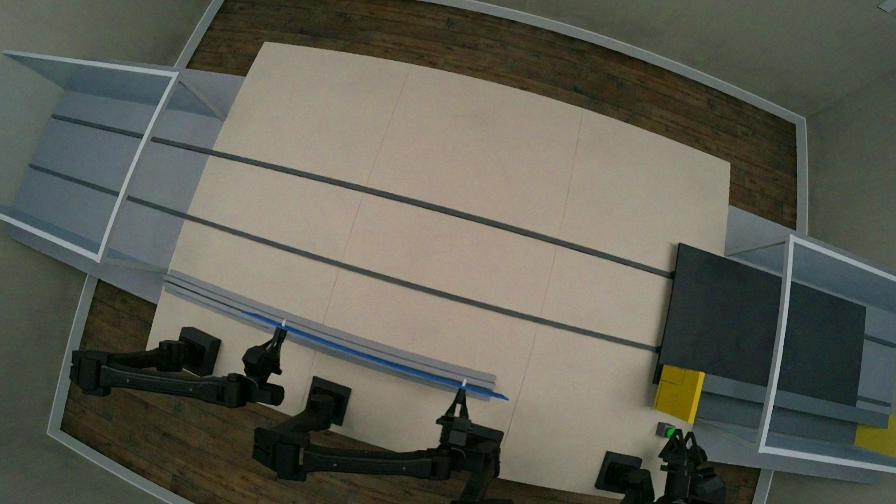

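Scene clock: 654.43 s.
Joint torques (N m): arm1=[0.32 -16.26 8.01 1.47 -1.52 0.19] | arm2=[-0.38 -18.55 11.84 0.39 -2.09 0.6] | arm3=[-0.67 -10.11 10.51 1.51 -0.34 0.15] | arm4=[-1.9 -0.5 13.18 0.53 -0.35 0.05]
Motor temperatures (°C): arm1=[27 33 39 24 33 25 29] | arm2=[28 32 41 24 34 27 28] | arm3=[26 30 34 24 25 26 25] | arm4=[26 30 37 26 27 23 24]
Heat: arm1: hottest joint3_rad 39 °C; arm2: hottest joint3_rad 41 °C; arm3: hottest joint3_rad 34 °C; arm4: hottest joint3_rad 37 °C.
Joint velocities: within noise
arm1.joint_positions: joint1_rad=-1.361 joint2_rad=+1.539 joint3_rad=+1.193 joint4_rad=-1.021 joint5_rad=-0.878 joint6_rad=-1.266 gripper_m=+0.01562
arm1.joint_status: not commanded
arm1.hand: x=-0.4129 y=-0.4413 z=+0.9951 quat_wxyz=(-0.298, +0.629, -0.646, -0.313) (m; scene frame)
arm1.hand_target: x=-0.4203 y=-0.4304 z=+1.0193 quat_wxyz=(-0.315, +0.633, -0.632, -0.316) (m; scene frame)
arm1.hand_status: not commanded
arm2.joint_positions: joint1_rad=-1.455 joint2_rad=+1.491 joint3_rad=+1.193 joint4_rad=-0.993 joint5_rad=-1.208 joint6_rad=-1.268 gripper_m=+0.01556
arm2.joint_status: not commanded
arm2.hand: x=+0.1548 y=-0.4409 z=+1.0082 quat_wxyz=(-0.403, +0.582, -0.574, -0.411) (m; scene frame)
arm2.hand_target: x=+0.1487 y=-0.4354 z=+1.0489 quat_wxyz=(-0.418, +0.572, -0.566, -0.423) (m; scene frame)
arm2.hand_status: not commanded
arm3.joint_positions: joint1_rad=-1.215 joint2_rad=+1.304 joint3_rad=+1.569 joint4_rad=-0.896 joint5_rad=-1.201 joint6_rad=-0.006 gripper_m=+0.09398
arm3.joint_status: not commanded
arm3.on_its_own: joint1_rad is held at -1.214, not at your -1.900, since a time_out
arm3.hand: x=+0.6841 y=-0.3588 z=+1.2831 quat_wxyz=(-0.293, +0.371, -0.683, -0.557) (m; scene frame)
arm3.hand_target: x=+0.6815 y=-0.3597 z=+1.2992 quat_wxyz=(-0.304, +0.376, -0.677, -0.555) (m; scene frame)
arm3.hand_status: not commanded
arm4.joint_positions: joint1_rad=-1.009 joint2_rad=+0.726 joint3_rad=+0.300 joint4_rad=-0.720 joint5_rad=-0.659 joint6_rad=-0.875 gripper_m=+0.00024
arm4.joint_status: not commanded
arm4.hand: x=+0.9905 y=-0.4564 z=+0.8291 quat_wxyz=(-0.251, +0.649, -0.662, -0.277) (m; scene frame)
arm4.hand_target: x=+1.0026 y=-0.4499 z=+0.8497 quat_wxyz=(-0.271, +0.653, -0.653, -0.271) (m; scene frame)
arm4.hand_status: off_target (0.025 m and 2.6 deg from the pose sent, 0.046 m and 5.3 deg at the start)
wait: 8.00 s; at rest by 0.27 s
pictures: arm4_cam_wrist, cam_high
Images, in order (width x height): arm4_cam_wrist 896x504, cam_high 896x504.

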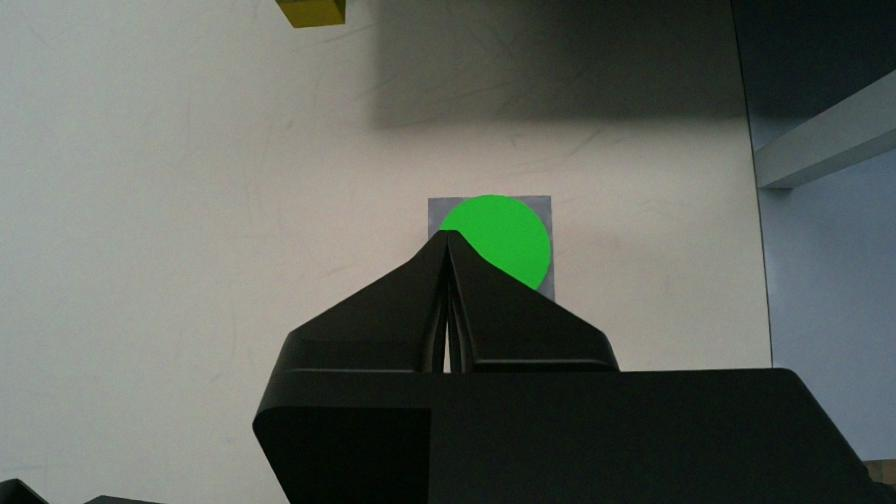

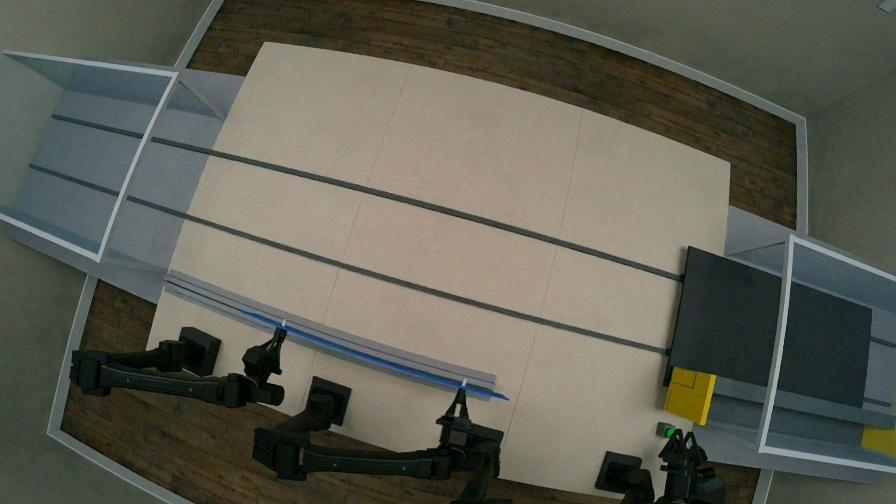

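Request:
wait --seconds 10

Request:
wait --seconds 5 --cameras '["cam_high","arm4_cam_wrist"]'

Request:
wait --seconds 5 --cameras '["cam_high"]'

Scene clock: 669.17 s.
Joint torques (N m): arm1=[0.5 -16.03 7.9 1.46 -1.52 0.21] | arm2=[-0.38 -18.55 11.81 0.38 -2.09 0.6] | arm3=[-0.73 -10.99 10.41 1.55 -0.41 0.11] | arm4=[-1.96 -0.56 13.18 0.54 -0.36 0.05]
Motor temperatures (°C): arm1=[27 33 38 24 33 25 30] | arm2=[28 32 41 24 34 28 28] | arm3=[26 30 34 24 25 26 25] | arm4=[26 30 37 26 27 23 24]
Heat: arm1: hottest joint3_rad 38 °C; arm2: hottest joint3_rad 41 °C; arm3: hottest joint3_rad 34 °C; arm4: hottest joint3_rad 37 °C.
Joint velocities: within noise
arm1.joint_positions: joint1_rad=-1.361 joint2_rad=+1.539 joint3_rad=+1.193 joint4_rad=-1.021 joint5_rad=-0.878 joint6_rad=-1.266 gripper_m=+0.01562
arm1.joint_status: not commanded
arm1.hand: x=-0.4129 y=-0.4413 z=+0.9951 quat_wxyz=(-0.298, +0.629, -0.646, -0.313) (m; scene frame)
arm1.hand_target: x=-0.4203 y=-0.4304 z=+1.0193 quat_wxyz=(-0.315, +0.633, -0.632, -0.316) (m; scene frame)
arm1.hand_status: not commanded
arm2.joint_positions: joint1_rad=-1.455 joint2_rad=+1.491 joint3_rad=+1.193 joint4_rad=-0.993 joint5_rad=-1.208 joint6_rad=-1.268 gripper_m=+0.01556
arm2.joint_status: not commanded
arm2.hand: x=+0.1548 y=-0.4409 z=+1.0082 quat_wxyz=(-0.403, +0.582, -0.574, -0.411) (m; scene frame)
arm2.hand_target: x=+0.1487 y=-0.4354 z=+1.0489 quat_wxyz=(-0.418, +0.572, -0.566, -0.423) (m; scene frame)
arm2.hand_status: not commanded
arm3.joint_positions: joint1_rad=-1.215 joint2_rad=+1.304 joint3_rad=+1.569 joint4_rad=-0.896 joint5_rad=-1.201 joint6_rad=-0.006 gripper_m=+0.09398
arm3.joint_status: not commanded
arm3.on_its_own: joint1_rad is held at -1.214, not at your -1.900, since a time_out
arm3.hand: x=+0.6841 y=-0.3588 z=+1.2831 quat_wxyz=(-0.293, +0.371, -0.683, -0.557) (m; scene frame)
arm3.hand_target: x=+0.6815 y=-0.3597 z=+1.2992 quat_wxyz=(-0.304, +0.376, -0.677, -0.555) (m; scene frame)
arm3.hand_status: not commanded
arm4.joint_positions: joint1_rad=-1.009 joint2_rad=+0.726 joint3_rad=+0.300 joint4_rad=-0.720 joint5_rad=-0.659 joint6_rad=-0.875 gripper_m=+0.00024
arm4.joint_status: not commanded
arm4.hand: x=+0.9905 y=-0.4564 z=+0.8291 quat_wxyz=(-0.251, +0.649, -0.662, -0.277) (m; scene frame)
arm4.hand_target: x=+1.0026 y=-0.4499 z=+0.8497 quat_wxyz=(-0.271, +0.653, -0.653, -0.271) (m; scene frame)
arm4.hand_status: off_target (0.025 m and 2.6 deg from the pose sent, 0.046 m and 5.3 deg at the start)
wait: 10.00 s; at rest from the start
pictures: none

Scene clock: 674.17 s.
Joint torques (N m): arm1=[0.21 -16.09 7.86 1.4 -1.52 0.2] | arm2=[-0.32 -18.49 11.85 0.4 -2.09 0.6] | arm3=[-0.73 -10.75 10.7 1.48 -0.34 0.11] | arm4=[-1.96 -0.5 13.15 0.53 -0.35 0.05]
Motor temperatures (°C): arm1=[27 33 38 24 33 25 30] | arm2=[28 32 41 24 34 28 28] | arm3=[26 30 34 24 25 26 25] | arm4=[26 30 37 26 27 23 24]
Heat: arm1: hottest joint3_rad 38 °C; arm2: hottest joint3_rad 41 °C; arm3: hottest joint3_rad 34 °C; arm4: hottest joint3_rad 37 °C.
Joint velocities: within noise
arm1.joint_positions: joint1_rad=-1.361 joint2_rad=+1.539 joint3_rad=+1.193 joint4_rad=-1.021 joint5_rad=-0.878 joint6_rad=-1.266 gripper_m=+0.01562
arm1.joint_status: not commanded
arm1.hand: x=-0.4129 y=-0.4413 z=+0.9951 quat_wxyz=(-0.298, +0.629, -0.646, -0.313) (m; scene frame)
arm1.hand_target: x=-0.4203 y=-0.4304 z=+1.0193 quat_wxyz=(-0.315, +0.633, -0.632, -0.316) (m; scene frame)
arm1.hand_status: not commanded
arm2.joint_positions: joint1_rad=-1.455 joint2_rad=+1.491 joint3_rad=+1.193 joint4_rad=-0.993 joint5_rad=-1.208 joint6_rad=-1.268 gripper_m=+0.01556
arm2.joint_status: not commanded
arm2.hand: x=+0.1548 y=-0.4409 z=+1.0082 quat_wxyz=(-0.403, +0.582, -0.574, -0.411) (m; scene frame)
arm2.hand_target: x=+0.1487 y=-0.4354 z=+1.0489 quat_wxyz=(-0.418, +0.572, -0.566, -0.423) (m; scene frame)
arm2.hand_status: not commanded
arm3.joint_positions: joint1_rad=-1.215 joint2_rad=+1.304 joint3_rad=+1.569 joint4_rad=-0.896 joint5_rad=-1.201 joint6_rad=-0.006 gripper_m=+0.09398
arm3.joint_status: not commanded
arm3.on_its_own: joint1_rad is held at -1.214, not at your -1.900, since a time_out
arm3.hand: x=+0.6841 y=-0.3588 z=+1.2831 quat_wxyz=(-0.293, +0.371, -0.683, -0.557) (m; scene frame)
arm3.hand_target: x=+0.6815 y=-0.3597 z=+1.2992 quat_wxyz=(-0.304, +0.376, -0.677, -0.555) (m; scene frame)
arm3.hand_status: not commanded
arm4.joint_positions: joint1_rad=-1.009 joint2_rad=+0.726 joint3_rad=+0.300 joint4_rad=-0.720 joint5_rad=-0.659 joint6_rad=-0.875 gripper_m=+0.00024
arm4.joint_status: not commanded
arm4.hand: x=+0.9905 y=-0.4564 z=+0.8291 quat_wxyz=(-0.251, +0.649, -0.662, -0.277) (m; scene frame)
arm4.hand_target: x=+1.0026 y=-0.4499 z=+0.8497 quat_wxyz=(-0.271, +0.653, -0.653, -0.271) (m; scene frame)
arm4.hand_status: off_target (0.025 m and 2.6 deg from the pose sent, 0.046 m and 5.3 deg at the start)
wait: 5.00 s; at rest by 0.27 s
pictures: arm4_cam_wrist, cam_high
Images, in order (width x height): arm4_cam_wrist 896x504, cam_high 896x504.

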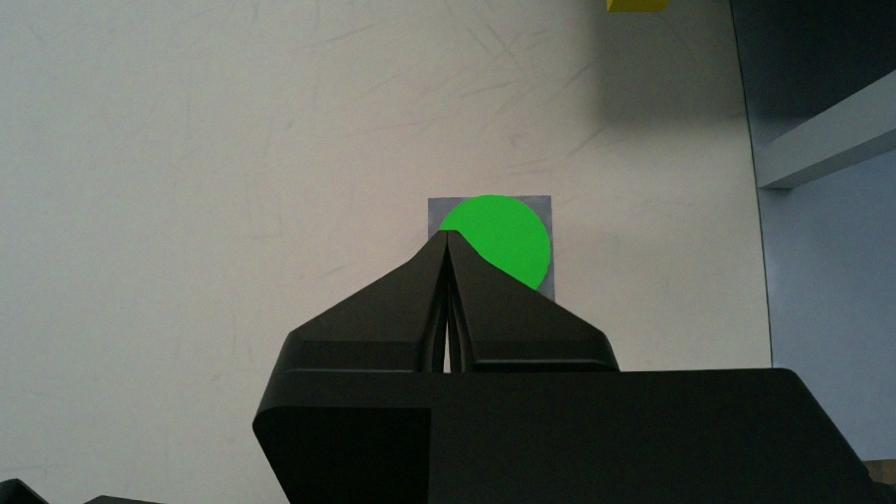

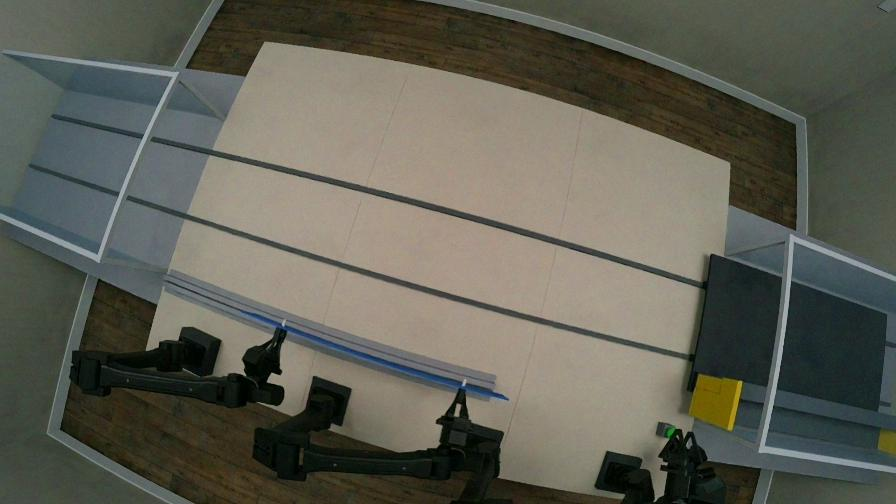

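Scene clock: 679.17 s.
Joint torques (N m): arm1=[0.44 -16.15 7.94 1.35 -1.51 0.19] | arm2=[-0.38 -18.43 11.84 0.43 -2.1 0.59] | arm3=[-1.44 -10.52 10.7 1.65 -0.34 0.16] | arm4=[-2.02 -0.56 13.16 0.53 -0.35 0.05]
Motor temperatures (°C): arm1=[27 33 38 24 33 25 30] | arm2=[28 32 41 24 34 28 28] | arm3=[26 30 34 24 25 26 25] | arm4=[26 30 37 26 27 23 24]
Heat: arm1: hottest joint3_rad 38 °C; arm2: hottest joint3_rad 41 °C; arm3: hottest joint3_rad 34 °C; arm4: hottest joint3_rad 37 °C.
Joint velocities: within noise
arm1.joint_positions: joint1_rad=-1.361 joint2_rad=+1.539 joint3_rad=+1.193 joint4_rad=-1.021 joint5_rad=-0.878 joint6_rad=-1.266 gripper_m=+0.01562
arm1.joint_status: not commanded
arm1.hand: x=-0.4129 y=-0.4413 z=+0.9951 quat_wxyz=(-0.298, +0.629, -0.646, -0.313) (m; scene frame)
arm1.hand_target: x=-0.4203 y=-0.4304 z=+1.0193 quat_wxyz=(-0.315, +0.633, -0.632, -0.316) (m; scene frame)
arm1.hand_status: not commanded
arm2.joint_positions: joint1_rad=-1.455 joint2_rad=+1.491 joint3_rad=+1.193 joint4_rad=-0.993 joint5_rad=-1.208 joint6_rad=-1.268 gripper_m=+0.01556
arm2.joint_status: not commanded
arm2.hand: x=+0.1548 y=-0.4409 z=+1.0082 quat_wxyz=(-0.403, +0.582, -0.574, -0.411) (m; scene frame)
arm2.hand_target: x=+0.1487 y=-0.4354 z=+1.0489 quat_wxyz=(-0.418, +0.572, -0.566, -0.423) (m; scene frame)
arm2.hand_status: not commanded
arm3.joint_positions: joint1_rad=-1.215 joint2_rad=+1.304 joint3_rad=+1.569 joint4_rad=-0.896 joint5_rad=-1.201 joint6_rad=-0.006 gripper_m=+0.09398
arm3.joint_status: not commanded
arm3.on_its_own: joint1_rad is held at -1.214, not at your -1.900, since a time_out
arm3.hand: x=+0.6841 y=-0.3588 z=+1.2831 quat_wxyz=(-0.293, +0.371, -0.683, -0.557) (m; scene frame)
arm3.hand_target: x=+0.6815 y=-0.3597 z=+1.2992 quat_wxyz=(-0.304, +0.376, -0.677, -0.555) (m; scene frame)
arm3.hand_status: not commanded
arm4.joint_positions: joint1_rad=-1.009 joint2_rad=+0.726 joint3_rad=+0.300 joint4_rad=-0.720 joint5_rad=-0.659 joint6_rad=-0.875 gripper_m=+0.00024
arm4.joint_status: not commanded
arm4.hand: x=+0.9905 y=-0.4564 z=+0.8291 quat_wxyz=(-0.251, +0.649, -0.662, -0.277) (m; scene frame)
arm4.hand_target: x=+1.0026 y=-0.4499 z=+0.8497 quat_wxyz=(-0.271, +0.653, -0.653, -0.271) (m; scene frame)
arm4.hand_status: off_target (0.025 m and 2.6 deg from the pose sent, 0.046 m and 5.3 deg at the start)
wait: 5.00 s; at rest by 0.27 s
pictures: cam_high
Images, in order (width x height): cam_high 896x504.

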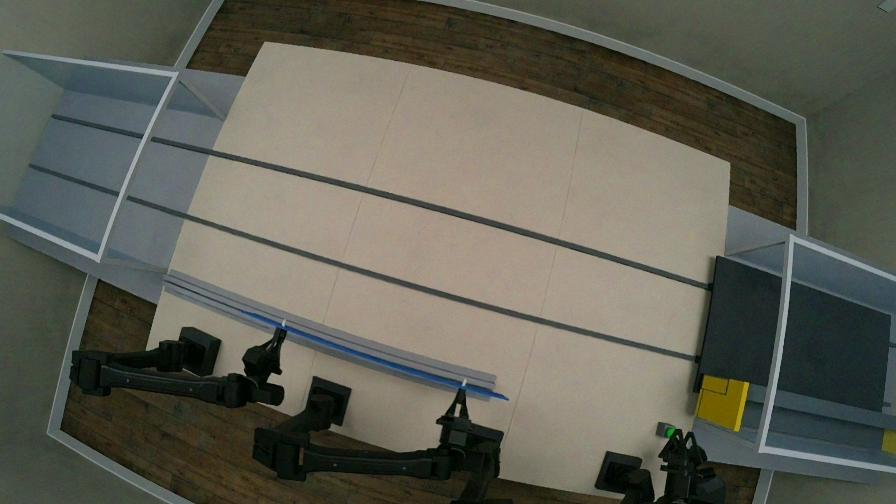

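Request:
wait --seconds 8 --cameras '["cam_high"]'

Request:
wait --seconds 4 --cameras '["cam_high"]'

Scene clock: 692.20 s.
Joint torques (N m): arm1=[0.32 -16.21 7.9 1.47 -1.52 0.2] | arm2=[-0.32 -18.43 11.86 0.38 -2.09 0.6] | arm3=[-1.96 -10.64 10.59 1.52 -0.33 0.13] | arm4=[-1.96 -0.5 13.15 0.53 -0.35 0.05]
Motor temperatures (°C): arm1=[27 33 38 24 33 25 30] | arm2=[28 32 41 24 34 28 28] | arm3=[26 30 34 24 25 26 25] | arm4=[26 30 37 26 27 23 24]
Heat: arm1: hottest joint3_rad 38 °C; arm2: hottest joint3_rad 41 °C; arm3: hottest joint3_rad 34 °C; arm4: hottest joint3_rad 37 °C.
Joint velocities: within noise
arm1.joint_positions: joint1_rad=-1.361 joint2_rad=+1.539 joint3_rad=+1.193 joint4_rad=-1.021 joint5_rad=-0.878 joint6_rad=-1.266 gripper_m=+0.01562
arm1.joint_status: not commanded
arm1.hand: x=-0.4129 y=-0.4413 z=+0.9951 quat_wxyz=(-0.298, +0.629, -0.646, -0.313) (m; scene frame)
arm1.hand_target: x=-0.4203 y=-0.4304 z=+1.0193 quat_wxyz=(-0.315, +0.633, -0.632, -0.316) (m; scene frame)
arm1.hand_status: not commanded
arm2.joint_positions: joint1_rad=-1.455 joint2_rad=+1.491 joint3_rad=+1.193 joint4_rad=-0.993 joint5_rad=-1.208 joint6_rad=-1.268 gripper_m=+0.01556
arm2.joint_status: not commanded
arm2.hand: x=+0.1548 y=-0.4409 z=+1.0082 quat_wxyz=(-0.403, +0.582, -0.574, -0.411) (m; scene frame)
arm2.hand_target: x=+0.1487 y=-0.4354 z=+1.0489 quat_wxyz=(-0.418, +0.572, -0.566, -0.423) (m; scene frame)
arm2.hand_status: not commanded
arm3.joint_positions: joint1_rad=-1.215 joint2_rad=+1.304 joint3_rad=+1.569 joint4_rad=-0.896 joint5_rad=-1.201 joint6_rad=-0.006 gripper_m=+0.09398
arm3.joint_status: not commanded
arm3.on_its_own: joint1_rad is held at -1.214, not at your -1.900, since a time_out
arm3.hand: x=+0.6841 y=-0.3588 z=+1.2831 quat_wxyz=(-0.293, +0.371, -0.683, -0.557) (m; scene frame)
arm3.hand_target: x=+0.6815 y=-0.3597 z=+1.2992 quat_wxyz=(-0.304, +0.376, -0.677, -0.555) (m; scene frame)
arm3.hand_status: not commanded
arm4.joint_positions: joint1_rad=-1.009 joint2_rad=+0.726 joint3_rad=+0.300 joint4_rad=-0.720 joint5_rad=-0.659 joint6_rad=-0.875 gripper_m=+0.00024
arm4.joint_status: not commanded
arm4.hand: x=+0.9905 y=-0.4564 z=+0.8291 quat_wxyz=(-0.251, +0.649, -0.662, -0.277) (m; scene frame)
arm4.hand_target: x=+1.0026 y=-0.4499 z=+0.8497 quat_wxyz=(-0.271, +0.653, -0.653, -0.271) (m; scene frame)
arm4.hand_status: off_target (0.025 m and 2.6 deg from the pose sent, 0.046 m and 5.3 deg at the start)
wait: 8.00 s; at rest from the start
pictures: cam_high
Images, in order (width x height): cam_high 896x504.

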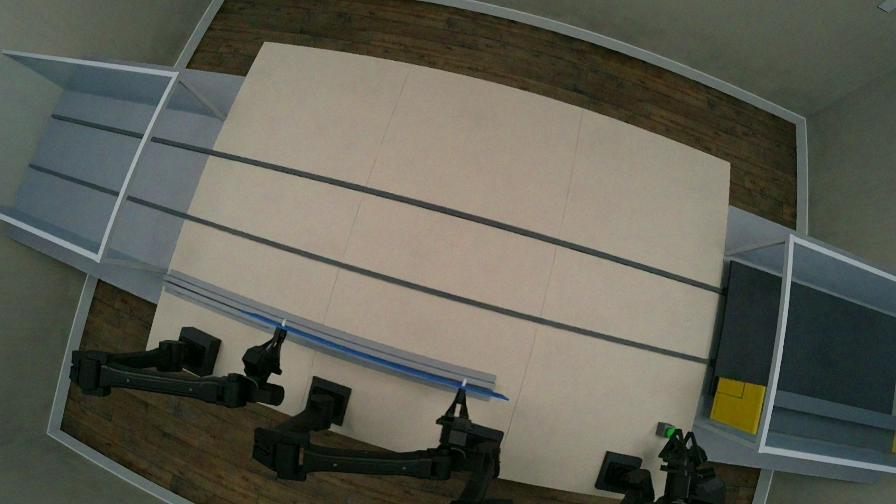

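Scene clock: 696.20 s.
Joint torques (N m): arm1=[0.09 -16.15 8.02 1.43 -1.53 0.2] | arm2=[-0.26 -18.43 11.88 0.42 -2.08 0.6] | arm3=[-1.03 -10.58 10.47 1.59 -0.35 0.1] | arm4=[-1.96 -0.56 13.16 0.54 -0.36 0.05]
Motor temperatures (°C): arm1=[27 33 38 24 33 25 30] | arm2=[28 32 41 24 34 28 28] | arm3=[26 30 34 24 25 26 25] | arm4=[26 30 37 26 27 23 24]
Heat: arm1: hottest joint3_rad 38 °C; arm2: hottest joint3_rad 41 °C; arm3: hottest joint3_rad 34 °C; arm4: hottest joint3_rad 37 °C.
Joint velocities: within noise
arm1.joint_positions: joint1_rad=-1.361 joint2_rad=+1.539 joint3_rad=+1.193 joint4_rad=-1.021 joint5_rad=-0.878 joint6_rad=-1.266 gripper_m=+0.01562
arm1.joint_status: not commanded
arm1.hand: x=-0.4129 y=-0.4413 z=+0.9951 quat_wxyz=(-0.298, +0.629, -0.646, -0.313) (m; scene frame)
arm1.hand_target: x=-0.4203 y=-0.4304 z=+1.0193 quat_wxyz=(-0.315, +0.633, -0.632, -0.316) (m; scene frame)
arm1.hand_status: not commanded
arm2.joint_positions: joint1_rad=-1.455 joint2_rad=+1.491 joint3_rad=+1.193 joint4_rad=-0.993 joint5_rad=-1.208 joint6_rad=-1.268 gripper_m=+0.01556
arm2.joint_status: not commanded
arm2.hand: x=+0.1548 y=-0.4409 z=+1.0082 quat_wxyz=(-0.403, +0.582, -0.574, -0.411) (m; scene frame)
arm2.hand_target: x=+0.1487 y=-0.4354 z=+1.0489 quat_wxyz=(-0.418, +0.572, -0.566, -0.423) (m; scene frame)
arm2.hand_status: not commanded
arm3.joint_positions: joint1_rad=-1.215 joint2_rad=+1.304 joint3_rad=+1.569 joint4_rad=-0.896 joint5_rad=-1.201 joint6_rad=-0.006 gripper_m=+0.09398
arm3.joint_status: not commanded
arm3.on_its_own: joint1_rad is held at -1.214, not at your -1.900, since a time_out
arm3.hand: x=+0.6841 y=-0.3588 z=+1.2831 quat_wxyz=(-0.293, +0.371, -0.683, -0.557) (m; scene frame)
arm3.hand_target: x=+0.6815 y=-0.3597 z=+1.2992 quat_wxyz=(-0.304, +0.376, -0.677, -0.555) (m; scene frame)
arm3.hand_status: not commanded
arm4.joint_positions: joint1_rad=-1.009 joint2_rad=+0.726 joint3_rad=+0.300 joint4_rad=-0.720 joint5_rad=-0.659 joint6_rad=-0.875 gripper_m=+0.00024
arm4.joint_status: not commanded
arm4.hand: x=+0.9905 y=-0.4564 z=+0.8291 quat_wxyz=(-0.251, +0.649, -0.662, -0.277) (m; scene frame)
arm4.hand_target: x=+1.0026 y=-0.4499 z=+0.8497 quat_wxyz=(-0.271, +0.653, -0.653, -0.271) (m; scene frame)
arm4.hand_status: off_target (0.025 m and 2.6 deg from the pose sent, 0.046 m and 5.3 deg at the start)
wait: 4.00 s; at rest by 0.27 s
pictures: cam_high
Images, in order (width x height): cam_high 896x504.

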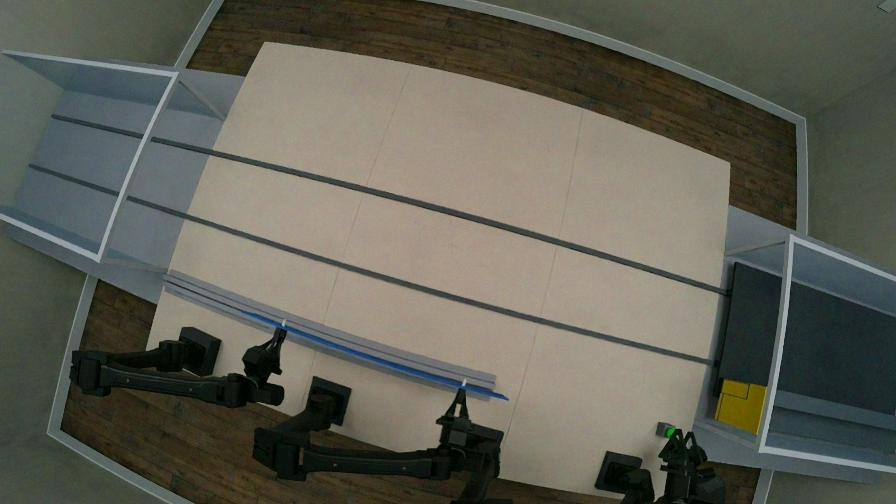

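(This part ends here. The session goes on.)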